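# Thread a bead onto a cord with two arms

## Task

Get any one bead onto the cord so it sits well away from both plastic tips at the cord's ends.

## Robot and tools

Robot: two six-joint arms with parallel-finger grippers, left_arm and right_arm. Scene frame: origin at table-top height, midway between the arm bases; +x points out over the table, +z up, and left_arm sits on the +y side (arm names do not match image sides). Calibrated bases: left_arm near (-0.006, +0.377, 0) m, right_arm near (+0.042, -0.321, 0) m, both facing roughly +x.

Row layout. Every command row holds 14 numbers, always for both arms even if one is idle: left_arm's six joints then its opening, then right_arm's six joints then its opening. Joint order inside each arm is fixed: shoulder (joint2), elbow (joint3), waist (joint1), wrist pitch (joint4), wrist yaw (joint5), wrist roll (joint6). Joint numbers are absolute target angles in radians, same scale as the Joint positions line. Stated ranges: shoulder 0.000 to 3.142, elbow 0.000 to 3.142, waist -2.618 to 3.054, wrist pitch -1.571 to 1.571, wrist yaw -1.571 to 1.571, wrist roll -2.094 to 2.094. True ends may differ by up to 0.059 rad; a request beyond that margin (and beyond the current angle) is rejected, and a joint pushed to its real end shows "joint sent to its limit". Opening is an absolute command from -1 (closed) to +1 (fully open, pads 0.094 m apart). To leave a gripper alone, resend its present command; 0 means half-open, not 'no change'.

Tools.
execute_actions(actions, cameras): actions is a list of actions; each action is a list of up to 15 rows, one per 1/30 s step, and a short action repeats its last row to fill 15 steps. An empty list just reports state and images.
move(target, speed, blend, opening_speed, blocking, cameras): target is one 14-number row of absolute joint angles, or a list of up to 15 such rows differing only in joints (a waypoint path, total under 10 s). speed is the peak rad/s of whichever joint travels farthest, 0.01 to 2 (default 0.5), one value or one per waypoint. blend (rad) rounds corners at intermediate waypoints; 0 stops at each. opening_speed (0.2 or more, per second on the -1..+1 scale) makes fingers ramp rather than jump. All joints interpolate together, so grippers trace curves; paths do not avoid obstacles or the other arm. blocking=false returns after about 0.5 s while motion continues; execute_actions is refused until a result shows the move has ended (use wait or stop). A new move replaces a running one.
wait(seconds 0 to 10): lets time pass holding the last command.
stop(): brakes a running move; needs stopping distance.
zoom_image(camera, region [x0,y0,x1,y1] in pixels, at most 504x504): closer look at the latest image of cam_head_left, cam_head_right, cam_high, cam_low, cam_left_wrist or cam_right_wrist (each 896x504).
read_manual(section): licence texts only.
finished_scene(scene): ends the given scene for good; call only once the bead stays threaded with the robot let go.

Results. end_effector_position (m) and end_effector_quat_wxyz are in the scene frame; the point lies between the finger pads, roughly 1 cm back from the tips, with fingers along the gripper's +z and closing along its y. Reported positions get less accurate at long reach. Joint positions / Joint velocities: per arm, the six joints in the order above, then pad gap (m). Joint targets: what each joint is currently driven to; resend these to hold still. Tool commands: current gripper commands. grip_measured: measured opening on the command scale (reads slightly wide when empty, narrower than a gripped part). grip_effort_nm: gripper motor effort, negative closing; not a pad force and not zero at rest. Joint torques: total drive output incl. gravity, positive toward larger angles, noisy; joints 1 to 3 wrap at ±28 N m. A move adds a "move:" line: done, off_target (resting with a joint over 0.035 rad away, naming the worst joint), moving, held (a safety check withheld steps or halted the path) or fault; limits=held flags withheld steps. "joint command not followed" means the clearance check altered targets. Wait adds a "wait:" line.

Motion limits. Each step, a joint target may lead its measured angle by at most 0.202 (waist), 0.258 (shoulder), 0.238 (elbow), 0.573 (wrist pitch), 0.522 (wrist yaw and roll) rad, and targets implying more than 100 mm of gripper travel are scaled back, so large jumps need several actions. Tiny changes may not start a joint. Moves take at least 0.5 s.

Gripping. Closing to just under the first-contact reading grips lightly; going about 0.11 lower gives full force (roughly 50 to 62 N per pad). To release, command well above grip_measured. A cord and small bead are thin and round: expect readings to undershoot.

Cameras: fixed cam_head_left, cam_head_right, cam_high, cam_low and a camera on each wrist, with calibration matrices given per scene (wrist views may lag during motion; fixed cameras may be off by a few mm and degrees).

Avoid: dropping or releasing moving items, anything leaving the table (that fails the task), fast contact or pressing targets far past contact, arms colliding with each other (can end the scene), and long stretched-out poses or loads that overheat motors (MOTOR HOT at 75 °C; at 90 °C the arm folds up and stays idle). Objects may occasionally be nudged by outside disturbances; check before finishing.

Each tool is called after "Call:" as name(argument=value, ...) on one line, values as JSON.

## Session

Call:
execute_actions(actions=[])

Call:
zoom_image(camera="cam_head_left", region=[200, 150, 600, 400])

Call:
zoom_image(camera="cam_high", region=[200, 120, 600, 420])

Scene clock: 0.00 s.
left_arm: end_effector_position=(+0.3959, +0.4124, +0.1102) grip_measured=+1.000 grip_effort_nm=n/a end_effector_quat_wxyz=(+0.589, -0.045, +0.805, +0.054) | right_arm: end_effector_position=(+0.4525, -0.3238, +0.1308) grip_measured=+1.000 grip_effort_nm=n/a end_effector_quat_wxyz=(+0.636, +0.006, +0.771, -0.032)
Joint names: [shoulder, elbow, waist, wrist pitch, wrist yaw, wrist roll]
Joint positions: left_arm=[1.534 0.395 -0.018 0.833 -0.104 0.002 0.094] | right_arm=[1.572 0.383 0.002 0.999 0.086 -0.027 0.094]
Joint velocities: left_arm=[0.002 -0.012 0.002 -0.022 0.037 -0.051 0] | right_arm=[-0.027 -0.002 -0.012 -0.051 -0.081 0.051 0]
Joint torques (N m): no reading
Heat: left arm: 26 °C; right arm: 27 °C.
Joint targets: left_arm=[1.524 0.405 -0.018 0.843 -0.105 0.001] | right_arm=[1.562 0.392 0.002 1.009 0.087 -0.027]
Tool commands: left_gripper/opening=+1.0 right_gripper/opening=+1.0
camera_calibration:
cam_left_wrist: T_world_to_cam=[[0.0942731, -0.983278, -0.155814, 0.389762], [-0.871723, -0.00593639, -0.489963, 0.427505], [0.480845, 0.182017, -0.857705, -0.0577713], [0, 0, 0, 1]] pos_world=[0.363701, 0.396297, 0.220641]
cam_right_wrist: T_world_to_cam=[[-0.0691232, -0.996001, -0.0566057, -0.281874], [-0.798666, 0.0892504, -0.59512, 0.493301], [0.597792, 0.00407242, -0.801641, -0.0484139], [0, 0, 0, 1]] pos_world=[0.40344, -0.324577, 0.238807]

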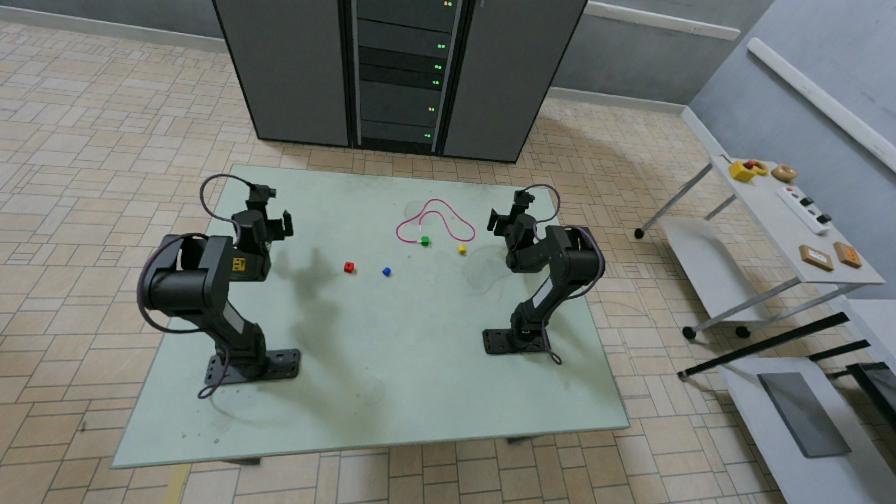

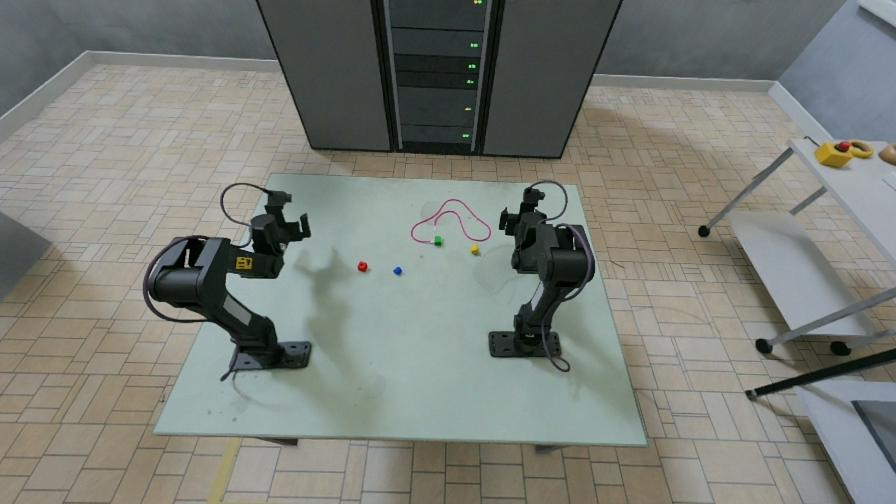

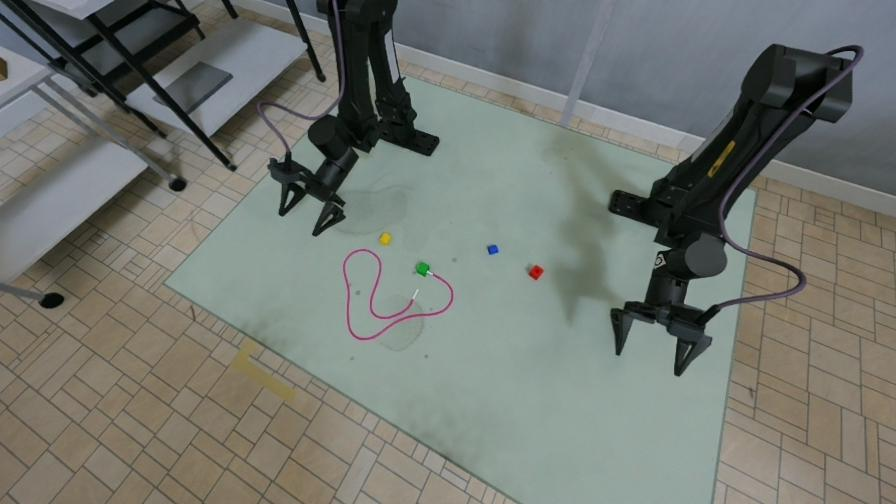

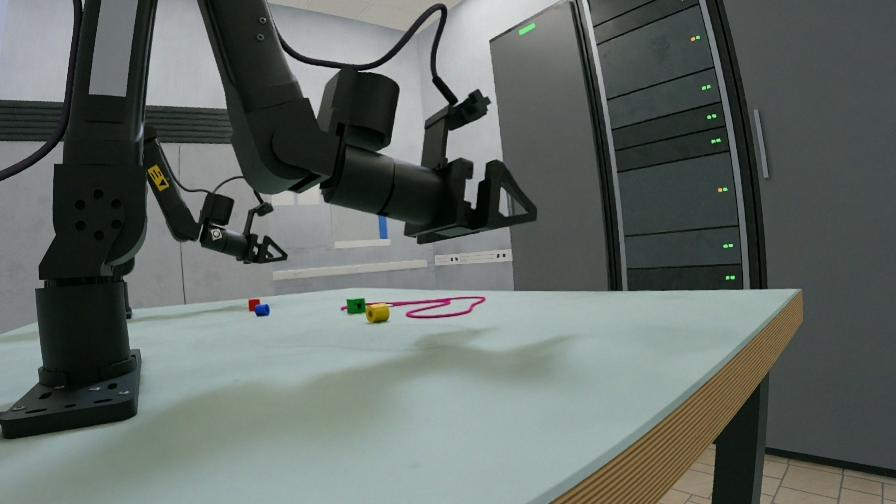

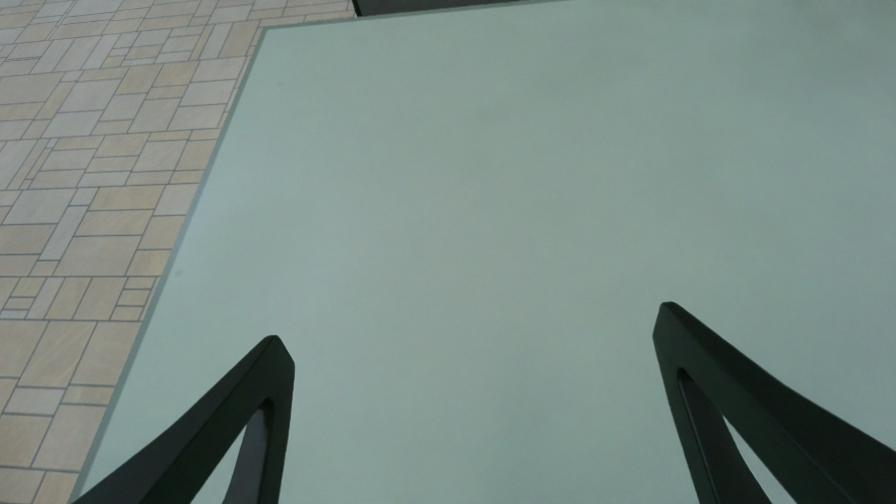

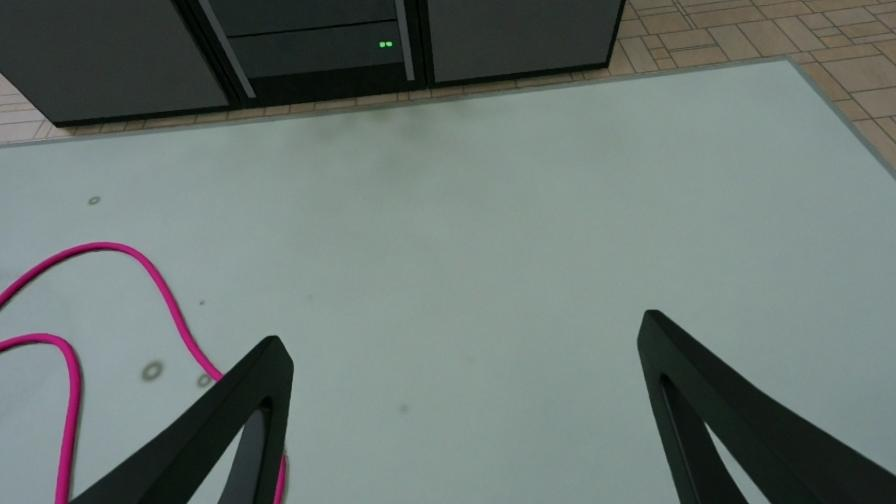

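Scaled by 1.260 from the camera's 896x504 image, which has a finer 1280x720 frame.

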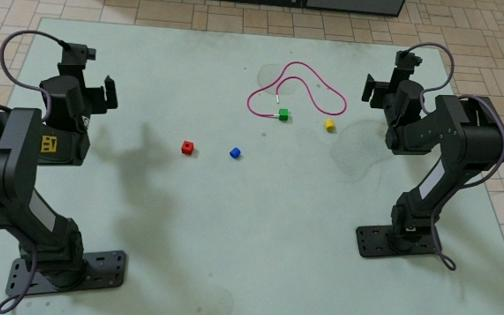

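Scaled by 1.260 from the camera's 896x504 image, which has a finer 1280x720 frame.

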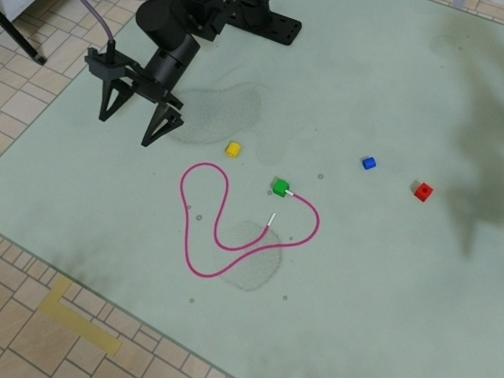

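Call:
zoom_image(camera="cam_high", region=[330, 220, 560, 350])

Call:
zoom_image(camera="cam_low", region=[230, 260, 500, 340])

Call:
zoom_image(camera="cam_head_right", region=[340, 180, 510, 290])

Scaled by 2.191 from the camera's 896x504 image, which has a finer 1280x720 frame.

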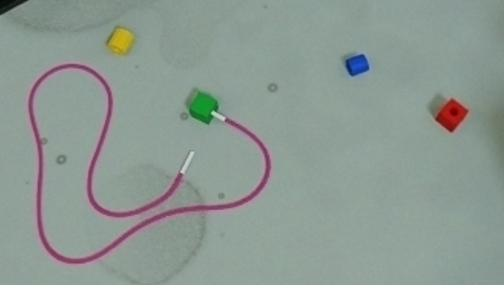

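Scaled by 1.867 from the camera's 896x504 image, which has a finer 1280x720 frame.

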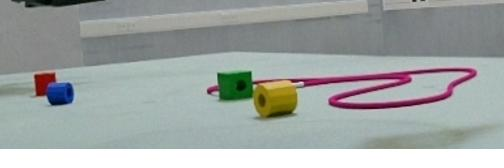

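Scaled by 2.965 from the camera's 896x504 image, which has a finer 1280x720 frame.

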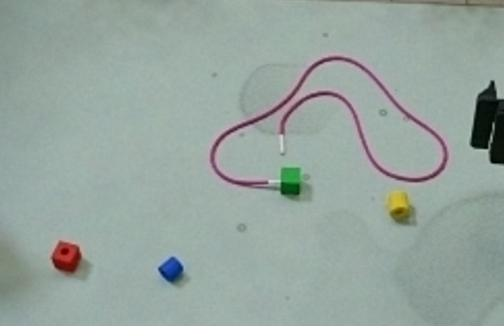

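Call:
move(target=[1.006,0.59,-0.735,-0.384,0,0,-0.2,2.205,1.997,0.708,-1.092,0,0.875,-0.5], speed=0.8, cameras=["cam_high","cam_left_wrist","cam_right_wrist"])

Scene clock: 64.60 s.
left_arm: end_effector_position=(+0.2240, +0.1973, +0.1002) grip_measured=-0.198 grip_effort_nm=-0.090 end_effector_quat_wxyz=(+0.333, +0.308, +0.884, -0.112) | right_arm: end_effector_position=(+0.4026, +0.0086, +0.0984) grip_measured=-0.497 grip_effort_nm=-0.173 end_effector_quat_wxyz=(+0.092, +0.066, +0.989, +0.096)
Joint names: [shoulder, elbow, waist, wrist pitch, wrist yaw, wrist roll]
Joint positions: left_arm=[1.027 0.558 -0.727 -0.384 -0.007 0.002 0.038] | right_arm=[2.183 1.956 0.711 -1.078 -0.002 0.871 0.024]
Joint velocities: left_arm=[-0.012 -0.007 0.002 -0.007 -0.022 -0.037 0.001] | right_arm=[0.002 0.002 -0.002 0.007 0.051 -0.007 -0.001]
Joint torques (N m): left_arm=[-3.62 8.69 -0.61 1.24 0.05 -0.04] | right_arm=[-10.19 9.52 -0.24 0.39 0 0.05]
Heat: left arm: 29 °C; right arm: 31 °C.
Joint targets: left_arm=[1.006 0.590 -0.735 -0.384 0.000 0.000] | right_arm=[2.205 1.997 0.708 -1.092 0.000 0.875]
move: off_target (right_arm); right_arm: the elbow is farthest, 0.041 rad from its target
camera_calibration:
cam_left_wrist: T_world_to_cam=[[-0.691613, -0.716668, -0.0897713, 0.309736], [-0.721106, 0.692195, 0.0295338, 0.047941], [0.0409734, 0.0851606, -0.995524, 0.18688], [0, 0, 0, 1]] pos_world=[0.241131, 0.172879, 0.212433]
cam_right_wrist: T_world_to_cam=[[-0.209908, -0.953005, -0.218449, 0.116137], [-0.836976, 0.05966, 0.543978, 0.308051], [-0.505381, 0.297022, -0.810165, 0.39654], [0, 0, 0, 1]] pos_world=[0.482613, -0.0254806, 0.17906]
Images, in order (width x height): cam_high 896x504, cam_left_wrist 896x504, cam_right_wrist 896x504.

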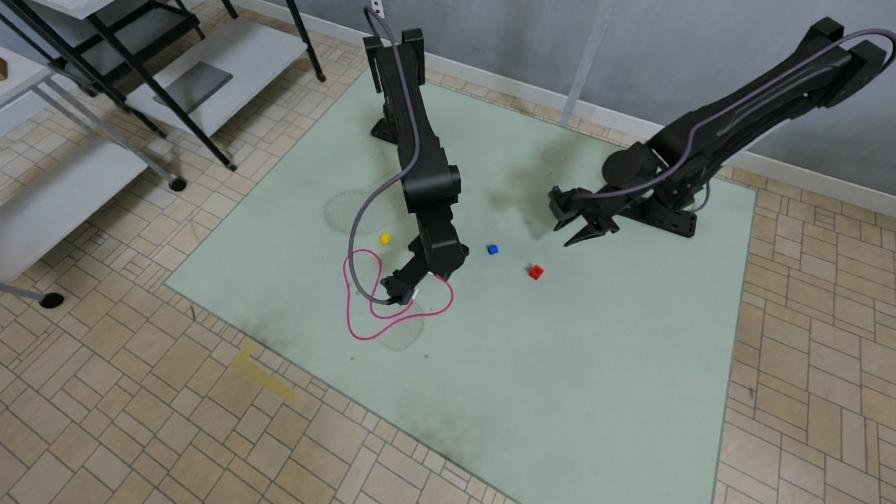

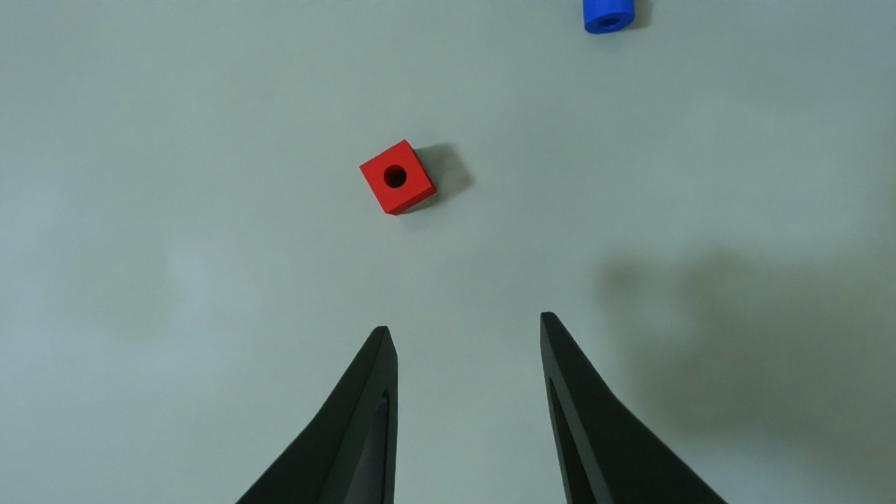

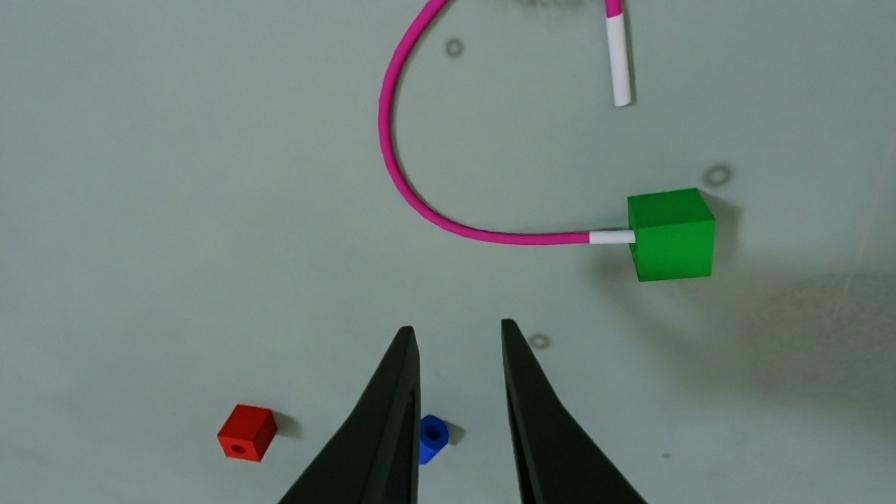

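Call:
zoom_image(camera="cam_right_wrist", region=[540, 150, 760, 310])

Call:
zoom_image(camera="cam_left_wrist", region=[330, 120, 490, 230])

Call:
execute_actions(actions=[], cameras=["cam_low"])

Call:
zoom_image(camera="cam_low", region=[310, 270, 430, 340])

Scaled by 2.291 from the camera's 896x504 image, which has a finer 1280x720 frame.

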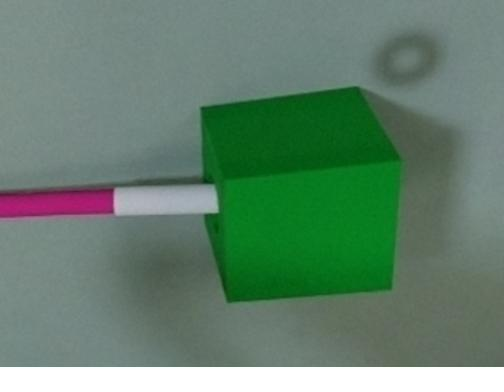

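Scaled by 3.150 from the camera's 896x504 image, which has a finer 1280x720 frame.

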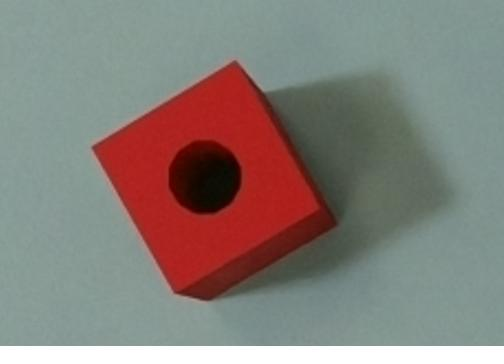

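Scene clock: 75.10 s.
left_arm: end_effector_position=(+0.2239, +0.1974, +0.1001) grip_measured=-0.198 grip_effort_nm=-0.085 end_effector_quat_wxyz=(+0.333, +0.308, +0.884, -0.112) | right_arm: end_effector_position=(+0.4025, +0.0085, +0.0984) grip_measured=-0.497 grip_effort_nm=-0.168 end_effector_quat_wxyz=(+0.091, +0.066, +0.989, +0.096)
Joint names: [shoulder, elbow, waist, wrist pitch, wrist yaw, wrist roll]
Joint positions: left_arm=[1.027 0.558 -0.727 -0.385 -0.007 0.002 0.038] | right_arm=[2.183 1.956 0.711 -1.078 -0.002 0.872 0.024]
Joint velocities: left_arm=[-0.002 -0.002 -0.002 -0.007 -0.037 0.022 -0.002] | right_arm=[-0.017 0.002 -0.007 -0.051 -0.007 -0.022 -0.001]
Joint torques (N m): left_arm=[-3.62 8.68 -0.62 1.23 0.04 -0.03] | right_arm=[-10.21 9.54 -0.18 0.37 0.01 0.05]
Heat: left arm: 28 °C; right arm: 30 °C.
Joint targets: left_arm=[1.006 0.590 -0.735 -0.384 0.000 0.000] | right_arm=[2.205 1.997 0.708 -1.092 0.000 0.875]
Tool commands: left_gripper/opening=-0.2 right_gripper/opening=-0.5
Images, in order (width x height): cam_low 896x504.

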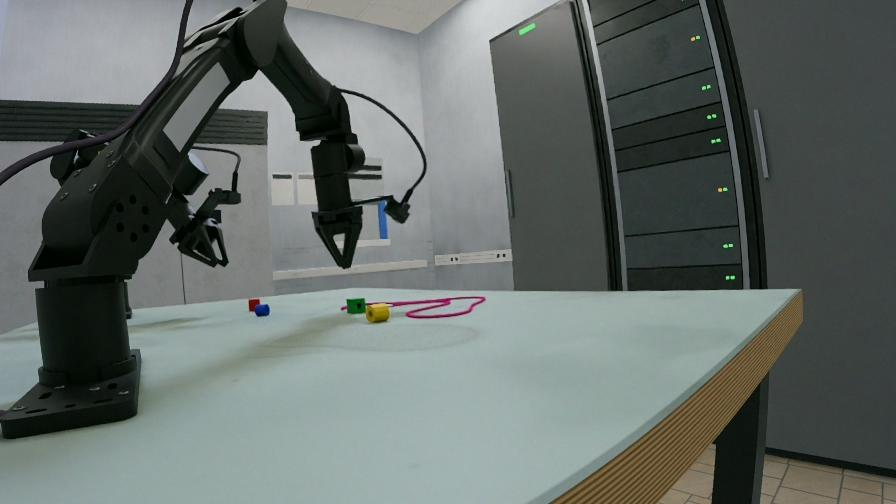

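Scaled by 4.200 from the camera's 896x504 image, which has a finer 1280x720 frame.

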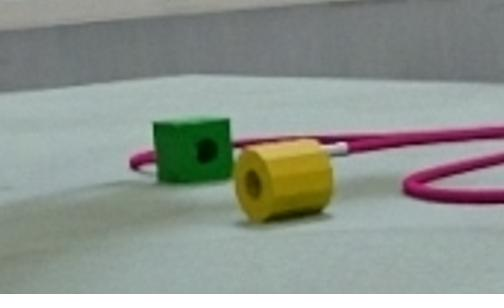

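Call:
move(target=[1.006,0.59,-0.735,-0.384,0,0,-0.2,2.305,2.115,0.728,-1.302,0,-0.813,-0.5], speed=0.7, cameras=["cam_high","cam_low","cam_right_wrist"])

Call:
zoom_image(camera="cam_high", region=[370, 230, 490, 330])

Scene clock: 114.27 s.
left_arm: end_effector_position=(+0.2239, +0.1974, +0.1001) grip_measured=-0.198 grip_effort_nm=-0.081 end_effector_quat_wxyz=(+0.333, +0.308, +0.884, -0.112) | right_arm: end_effector_position=(+0.3799, -0.0058, +0.0780) grip_measured=-0.497 grip_effort_nm=-0.173 end_effector_quat_wxyz=(-0.036, +0.701, -0.712, +0.000)
Joint names: [shoulder, elbow, waist, wrist pitch, wrist yaw, wrist roll]
Joint positions: left_arm=[1.027 0.558 -0.727 -0.385 -0.007 0.002 0.038] | right_arm=[2.284 2.075 0.72 -1.288 -0.002 -0.807 0.024]
Joint velocities: left_arm=[0.002 -0.007 -0.002 -0.007 0.022 -0.081 0] | right_arm=[-0.007 -0.012 0.002 -0.007 -0.022 -0.037 0.001]
Joint torques (N m): left_arm=[-3.63 8.72 -0.61 1.22 0.04 -0.03] | right_arm=[-10.76 9.1 0.72 0 0 -0.07]
Heat: left arm: 27 °C; right arm: 31 °C.
Joint targets: left_arm=[1.006 0.590 -0.735 -0.384 0.000 0.000] | right_arm=[2.305 2.115 0.728 -1.302 0.000 -0.813]
move: off_target (right_arm); right_arm: the elbow is farthest, 0.040 rad from its target
camera_calibration:
cam_right_wrist: T_world_to_cam=[[0.992032, -0.117391, 0.0457427, -0.379247], [-0.119689, -0.764748, 0.633115, 0.0167916], [-0.0393404, -0.633545, -0.772705, 0.187467], [0, 0, 0, 1]] pos_world=[0.38561, 0.0870898, 0.151573]
Images, in order (width x height): cam_high 896x504, cam_low 896x504, cam_right_wrist 896x504.

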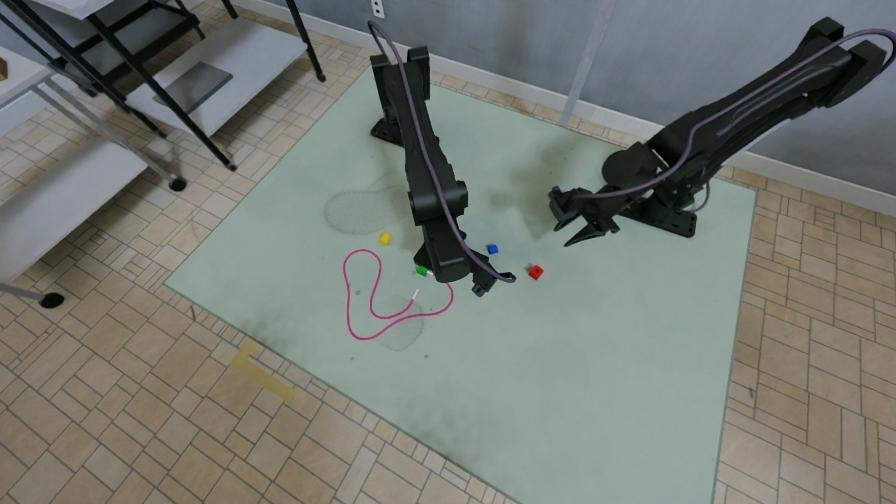

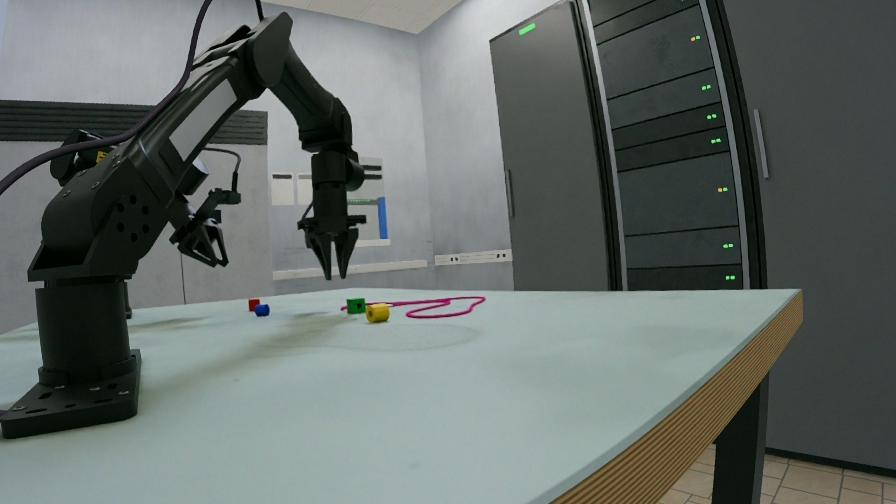

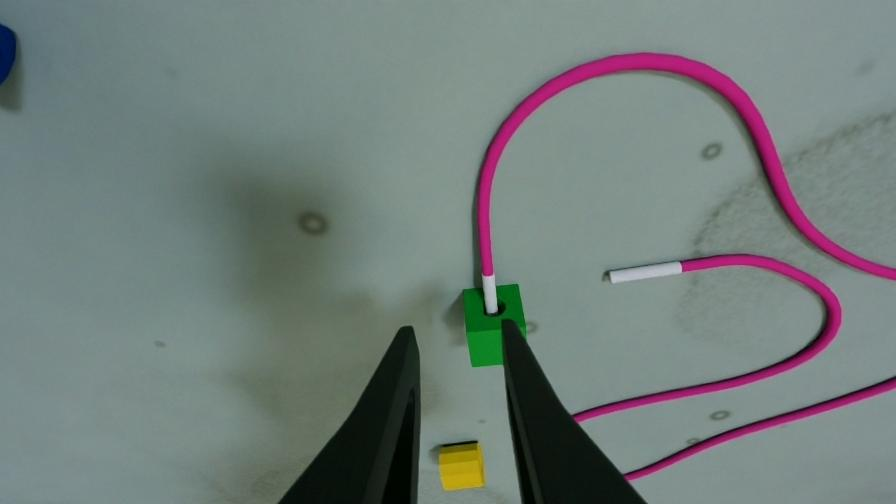

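Scaled by 4.200 from the camera's 896x504 image, which has a finer 1280x720 frame.

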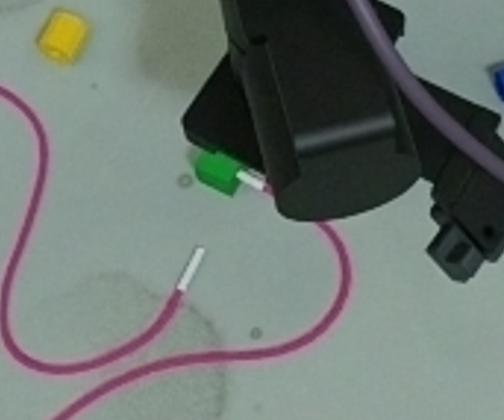

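Call:
move(target=[1.006,0.59,-0.735,-0.384,0,0,-0.2,2.294,1.95,0.675,-1.161,0,-0.872,-0.6], speed=0.3, cameras=["cam_low","cam_right_wrist"])

Scene clock: 143.83 s.
left_arm: end_effector_position=(+0.2239, +0.1974, +0.1001) grip_measured=-0.198 grip_effort_nm=-0.090 end_effector_quat_wxyz=(+0.333, +0.308, +0.884, -0.112) | right_arm: end_effector_position=(+0.3922, -0.0217, +0.0503) grip_measured=-0.597 grip_effort_nm=-0.173 end_effector_quat_wxyz=(-0.035, +0.707, -0.706, +0.003)
Joint names: [shoulder, elbow, waist, wrist pitch, wrist yaw, wrist roll]
Joint positions: left_arm=[1.027 0.558 -0.727 -0.385 -0.007 0.002 0.038] | right_arm=[2.284 1.965 0.678 -1.182 0 -0.866 0.019]
Joint velocities: left_arm=[0.002 -0.007 0.007 -0.007 0.081 -0.081 0] | right_arm=[0.017 0.002 -0.002 0.139 0.007 0.007 -0.001]
Joint torques (N m): left_arm=[-3.62 8.7 -0.62 1.23 0.04 -0.03] | right_arm=[-11.59 4.92 -0.18 0.34 -0.01 -0.04]
Heat: left arm: 27 °C; right arm: 33 °C.
Joint targets: left_arm=[1.006 0.590 -0.735 -0.384 0.000 0.000] | right_arm=[2.294 1.950 0.675 -1.161 0.000 -0.872]
move: done
camera_calibration:
cam_right_wrist: T_world_to_cam=[[0.993723, -0.101066, 0.0479705, -0.392421], [-0.108346, -0.762614, 0.637716, 0.0190454], [-0.0278681, -0.63891, -0.768776, 0.151638], [0, 0, 0, 1]] pos_world=[0.396247, 0.0717471, 0.123255]
Images, in order (width x height): cam_low 896x504, cam_right_wrist 896x504.

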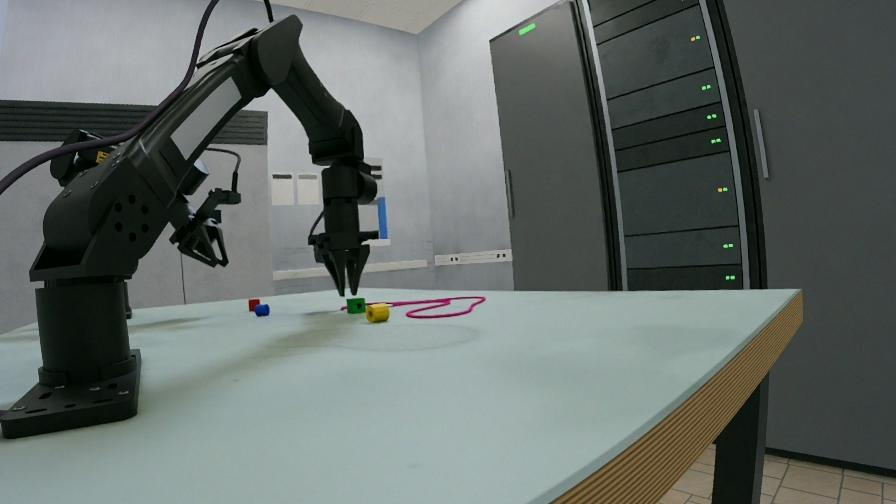

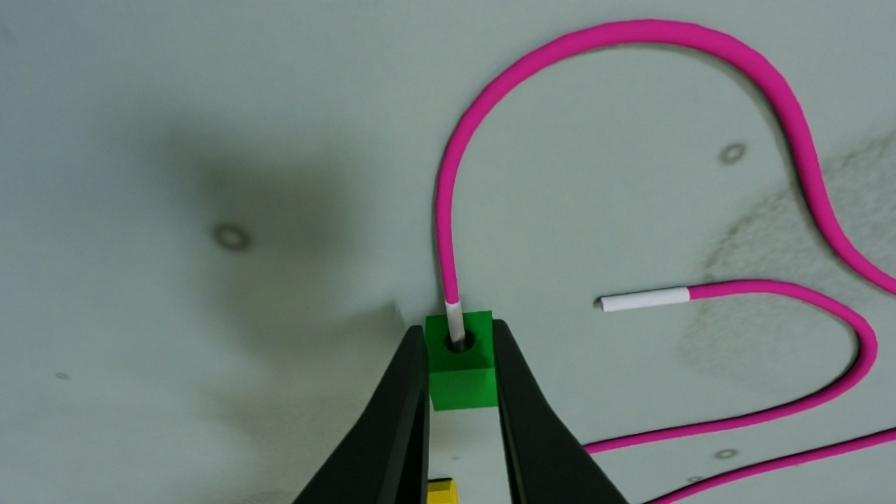

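Call:
move(target=[1.006,0.59,-0.735,-0.384,0,0,-0.2,2.301,1.87,0.682,-1.075,0,-0.93,-0.6], speed=0.1, cameras=["cam_low","cam_right_wrist"])

Call:
zoom_image(camera="cam_low", region=[290, 240, 430, 330])

Scene clock: 154.27 s.
left_arm: end_effector_position=(+0.2239, +0.1974, +0.1001) grip_measured=-0.198 grip_effort_nm=-0.085 end_effector_quat_wxyz=(+0.333, +0.308, +0.884, -0.112) | right_arm: end_effector_position=(+0.3919, -0.0219, +0.0308) grip_measured=-0.597 grip_effort_nm=-0.168 end_effector_quat_wxyz=(-0.038, +0.727, -0.685, +0.004)
Joint names: [shoulder, elbow, waist, wrist pitch, wrist yaw, wrist roll]
Joint positions: left_arm=[1.027 0.558 -0.727 -0.385 -0.007 0.002 0.038] | right_arm=[2.284 1.887 0.678 -1.095 0 -0.925 0.019]
Joint velocities: left_arm=[0.007 -0.002 -0.022 -0.022 -0.037 -0.022 0] | right_arm=[-0.007 -0.017 0.007 0.037 -0.066 0.022 0]
Joint torques (N m): left_arm=[-3.64 8.69 -0.64 1.22 0.04 -0.04] | right_arm=[-10.97 4.72 0.38 0.37 -0.01 -0.01]
Heat: left arm: 27 °C; right arm: 34 °C.
Joint targets: left_arm=[1.006 0.590 -0.735 -0.384 0.000 0.000] | right_arm=[2.301 1.870 0.682 -1.075 0.000 -0.930]
move: done
camera_calibration:
cam_right_wrist: T_world_to_cam=[[0.997458, -0.0431982, 0.056675, -0.391713], [-0.0694105, -0.769024, 0.63544, 0.0159101], [0.0161346, -0.637759, -0.770067, 0.119362], [0, 0, 0, 1]] pos_world=[0.389896, 0.0714383, 0.104007]
Images, in order (width x height): cam_low 896x504, cam_right_wrist 896x504.

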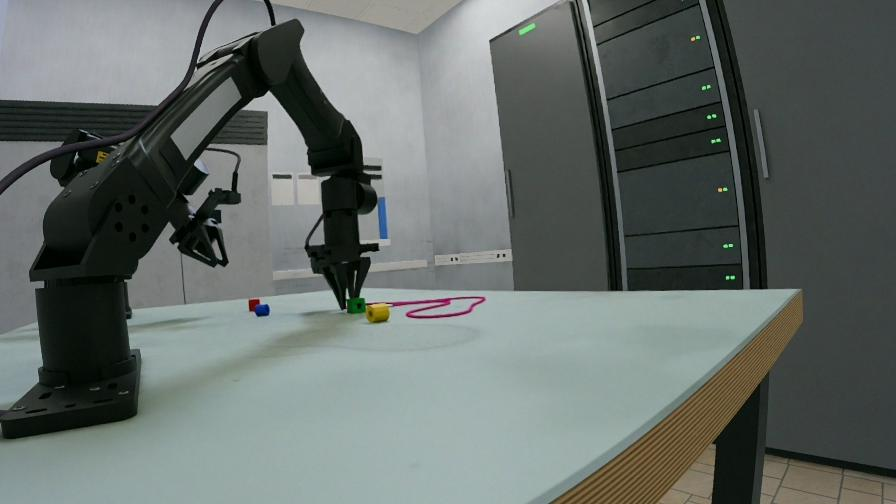

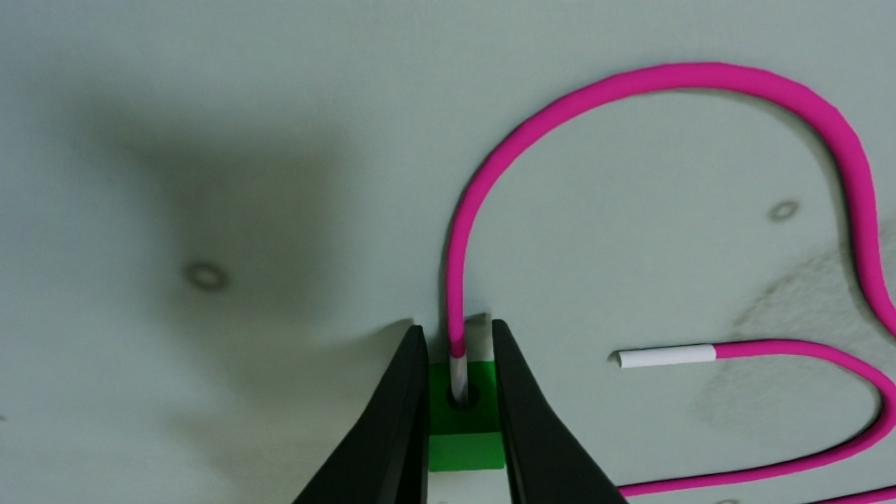

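Scaled by 3.600 from the camera's 896x504 image, which has a finer 1280x720 frame.

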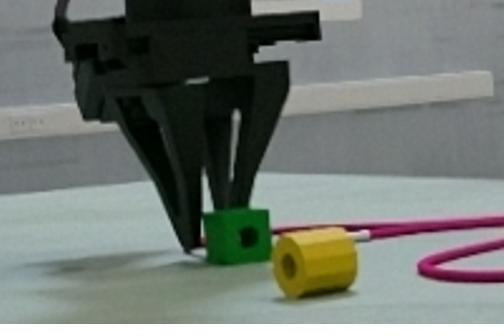

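Call:
move(target=[1.006,0.59,-0.735,-0.384,0,0,-0.2,2.302,1.855,0.682,-1.058,0,-0.93,-0.6], speed=0.05, cameras=[])

Call:
move(target=[1.006,0.59,-0.735,-0.384,0,0,-0.2,2.302,1.855,0.682,-1.058,0,-0.93,-1], opening_speed=0.3, cameras=["cam_right_wrist","cam_low"])

Call:
zoom_image(camera="cam_low", region=[290, 240, 430, 330])

Scene clock: 166.03 s.
left_arm: end_effector_position=(+0.2239, +0.1974, +0.1001) grip_measured=-0.198 grip_effort_nm=-0.085 end_effector_quat_wxyz=(+0.333, +0.308, +0.884, -0.112) | right_arm: end_effector_position=(+0.3920, -0.0218, +0.0274) grip_measured=-0.597 grip_effort_nm=-0.168 end_effector_quat_wxyz=(-0.040, +0.727, -0.685, +0.004)
Joint names: [shoulder, elbow, waist, wrist pitch, wrist yaw, wrist roll]
Joint positions: left_arm=[1.027 0.558 -0.727 -0.385 -0.007 0.002 0.038] | right_arm=[2.284 1.872 0.678 -1.079 0 -0.925 0.019]
Joint velocities: left_arm=[-0.002 -0.002 -0.012 -0.037 -0.022 0.007 0] | right_arm=[0.012 -0.002 -0.022 -0.022 -0.007 -0.037 0]
Joint torques (N m): left_arm=[-3.64 8.7 -0.59 1.22 0.04 -0.04] | right_arm=[-10.93 4.68 0.34 0.38 -0.01 -0.05]
Heat: left arm: 27 °C; right arm: 34 °C.
Joint targets: left_arm=[1.006 0.590 -0.735 -0.384 0.000 0.000] | right_arm=[2.302 1.855 0.682 -1.058 0.000 -0.930]
move: done
No camera images: "cameras" was empty.

Scene clock: 167.57 s.
left_arm: end_effector_position=(+0.2239, +0.1974, +0.1001) grip_measured=-0.198 grip_effort_nm=-0.085 end_effector_quat_wxyz=(+0.333, +0.308, +0.884, -0.112) | right_arm: end_effector_position=(+0.3921, -0.0217, +0.0274) grip_measured=-0.936 grip_effort_nm=-1.038 end_effector_quat_wxyz=(-0.040, +0.727, -0.685, +0.004)
Joint names: [shoulder, elbow, waist, wrist pitch, wrist yaw, wrist roll]
Joint positions: left_arm=[1.027 0.558 -0.727 -0.385 -0.007 0.002 0.038] | right_arm=[2.284 1.872 0.678 -1.078 0 -0.925 0.003]
Joint velocities: left_arm=[0.007 0.012 -0.002 -0.022 0.007 0.007 0.001] | right_arm=[-0.002 -0.002 -0.012 0.007 0.037 -0.022 0]
Joint torques (N m): left_arm=[-3.63 8.69 -0.61 1.22 0.05 -0.03] | right_arm=[-10.86 4.67 0.36 0.36 0 -0.02]
Heat: left arm: 27 °C; right arm: 34 °C.
Joint targets: left_arm=[1.006 0.590 -0.735 -0.384 0.000 0.000] | right_arm=[2.302 1.855 0.682 -1.058 0.000 -0.930]
move: done
camera_calibration:
cam_right_wrist: T_world_to_cam=[[0.997337, -0.0425659, 0.0592282, -0.391722], [-0.0705088, -0.77046, 0.633577, 0.0186969], [0.0186642, -0.636066, -0.771409, 0.115898], [0, 0, 0, 1]] pos_world=[0.389834, 0.0714499, 0.10076]
Images, in order (width x height): cam_low 896x504, cam_right_wrist 896x504.

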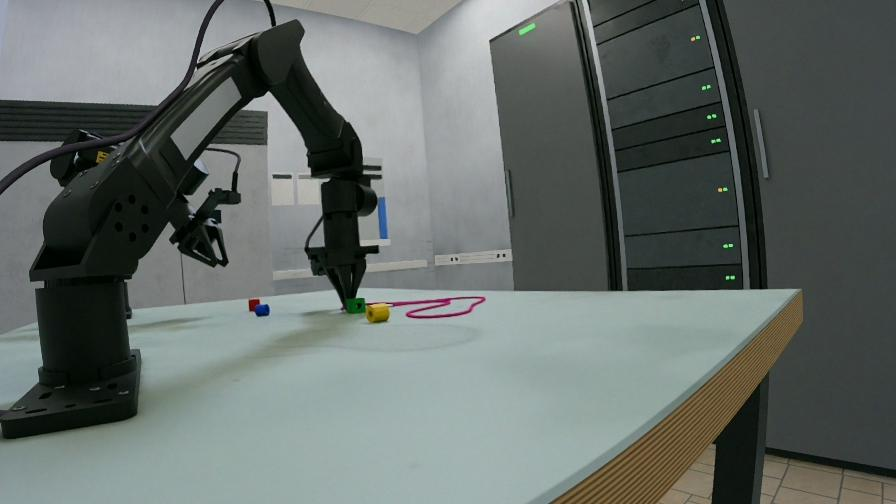

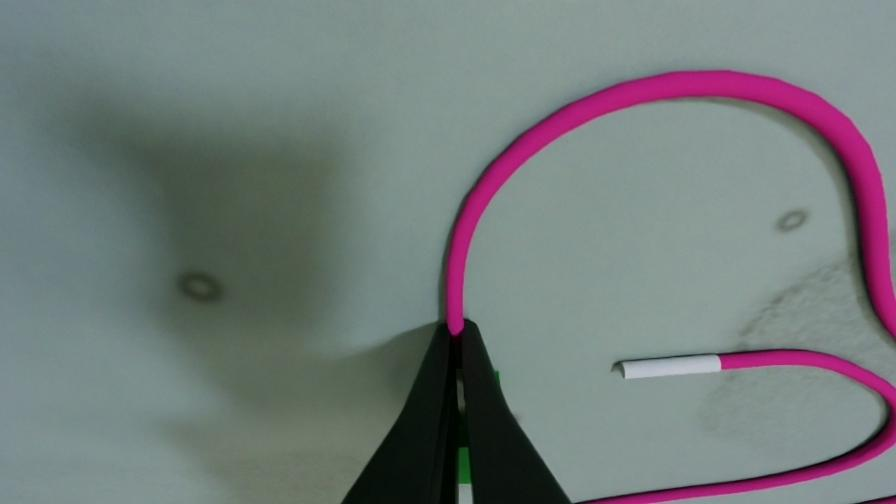

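Scaled by 3.600 from the camera's 896x504 image, which has a finer 1280x720 frame.

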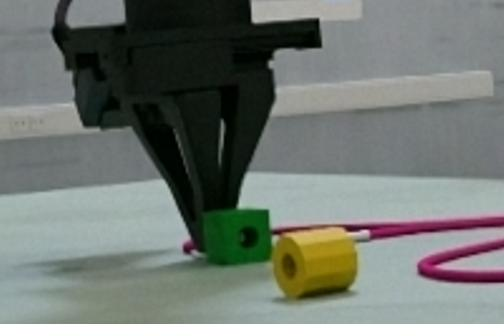

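Call:
move(target=[1.006,0.59,-0.735,-0.384,0,0,-0.2,2.298,1.912,0.682,-1.105,0,-0.93,-1], speed=0.08, cameras=["cam_right_wrist","cam_low"])

Call:
zoom_image(camera="cam_low", region=[290, 240, 430, 330])

Scene clock: 183.40 s.
left_arm: end_effector_position=(+0.2239, +0.1974, +0.1001) grip_measured=-0.198 grip_effort_nm=-0.085 end_effector_quat_wxyz=(+0.333, +0.308, +0.884, -0.112) | right_arm: end_effector_position=(+0.3908, -0.0229, +0.0273) grip_measured=-0.938 grip_effort_nm=-1.062 end_effector_quat_wxyz=(-0.037, +0.727, -0.685, +0.004)
Joint names: [shoulder, elbow, waist, wrist pitch, wrist yaw, wrist roll]
Joint positions: left_arm=[1.027 0.558 -0.727 -0.385 -0.007 0.002 0.038] | right_arm=[2.284 1.872 0.678 -1.085 0 -0.925 0.003]
Joint velocities: left_arm=[-0.002 0.007 -0.002 0.022 0.022 -0.007 0] | right_arm=[0.012 -0.027 -0.017 0.022 -0.007 -0.022 -0.002]
Joint torques (N m): left_arm=[-3.63 8.69 -0.61 1.23 0.05 -0.03] | right_arm=[-11.21 9.02 0.35 -0.04 0.01 -0.04]
Heat: left arm: 27 °C; right arm: 34 °C.
Joint targets: left_arm=[1.006 0.590 -0.735 -0.384 0.000 0.000] | right_arm=[2.298 1.912 0.682 -1.105 0.000 -0.930]
move: off_target (right_arm); right_arm: the elbow is farthest, 0.040 rad from its target
camera_calibration:
cam_right_wrist: T_world_to_cam=[[0.997649, -0.0423001, 0.0539222, -0.39037], [-0.0670009, -0.767474, 0.637569, 0.016379], [0.0144146, -0.639683, -0.768504, 0.116575], [0, 0, 0, 1]] pos_world=[0.388869, 0.0706289, 0.100195]
Images, in order (width x height): cam_low 896x504, cam_right_wrist 896x504.

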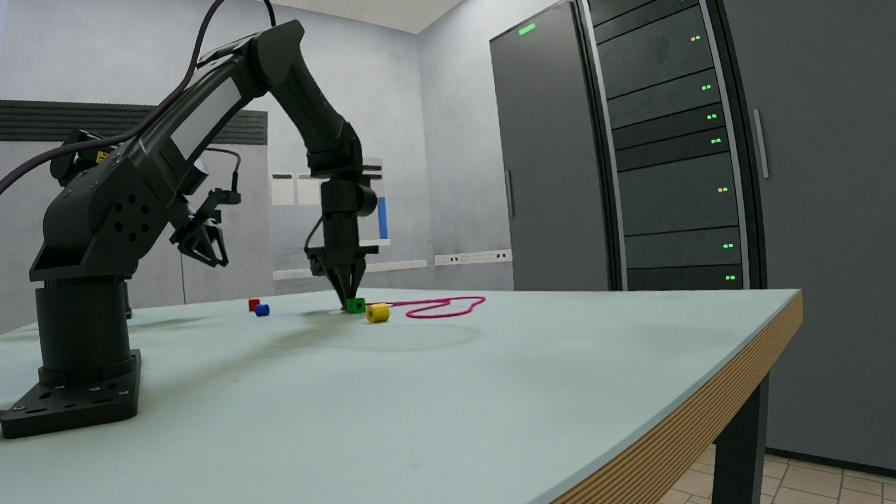

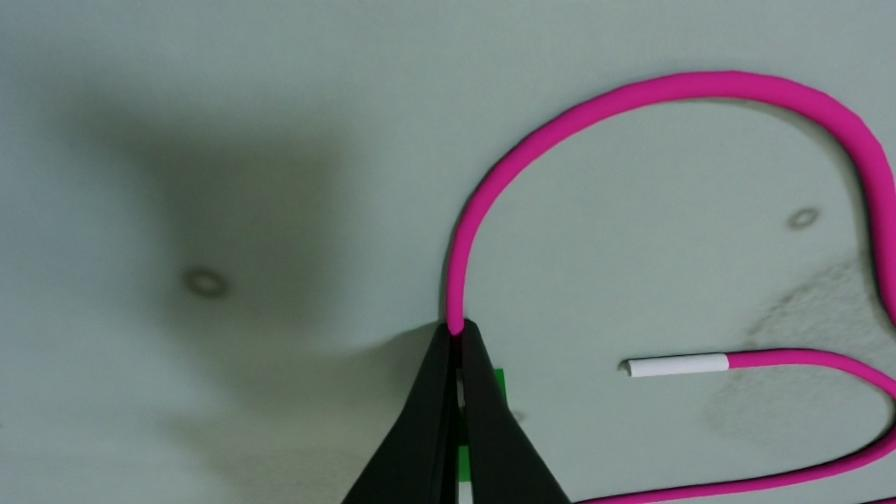

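Scaled by 3.600 from the camera's 896x504 image, which has a finer 1280x720 frame.

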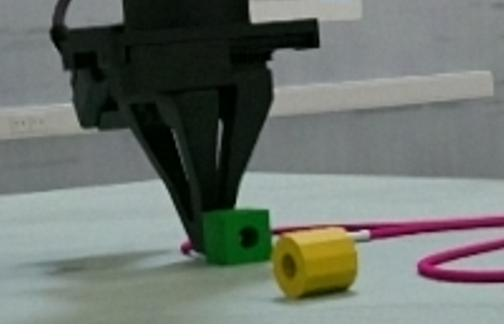

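Call:
move(target=[1.006,0.59,-0.735,-0.384,0,0,-0.2,2.298,1.93,0.682,-1.108,0,-0.93,-1], speed=0.05, cameras=["cam_low"])

Call:
zoom_image(camera="cam_low", region=[290, 240, 430, 330])

Scene clock: 188.47 s.
left_arm: end_effector_position=(+0.2239, +0.1974, +0.1001) grip_measured=-0.198 grip_effort_nm=-0.090 end_effector_quat_wxyz=(+0.333, +0.308, +0.884, -0.112) | right_arm: end_effector_position=(+0.3933, -0.0207, +0.0319) grip_measured=-0.938 grip_effort_nm=-1.057 end_effector_quat_wxyz=(-0.042, +0.727, -0.685, +0.005)
Joint names: [shoulder, elbow, waist, wrist pitch, wrist yaw, wrist roll]
Joint positions: left_arm=[1.027 0.558 -0.727 -0.385 -0.007 0.002 0.038] | right_arm=[2.284 1.89 0.678 -1.092 0 -0.925 0.003]
Joint velocities: left_arm=[-0.002 -0.002 0.012 -0.007 0.007 -0.022 0] | right_arm=[0.012 -0.012 0.002 -0.051 0.051 -0.022 -0.001]
Joint torques (N m): left_arm=[-3.62 8.7 -0.61 1.22 0.04 -0.03] | right_arm=[-11.26 9.07 0.38 0.02 -0.03 -0.03]
Heat: left arm: 27 °C; right arm: 34 °C.
Joint targets: left_arm=[1.006 0.590 -0.735 -0.384 0.000 0.000] | right_arm=[2.298 1.930 0.682 -1.108 0.000 -0.930]
move: off_target (right_arm); right_arm: the elbow is farthest, 0.040 rad from its target
Images, in order (width x height): cam_low 896x504.

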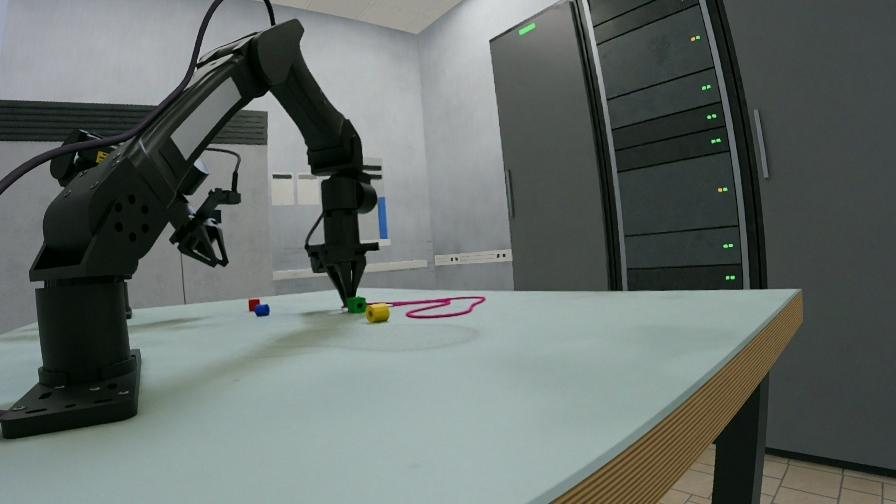

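Scaled by 3.600 from the camera's 896x504 image, which has a finer 1280x720 frame.

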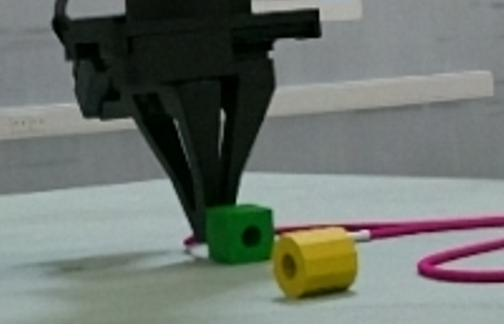

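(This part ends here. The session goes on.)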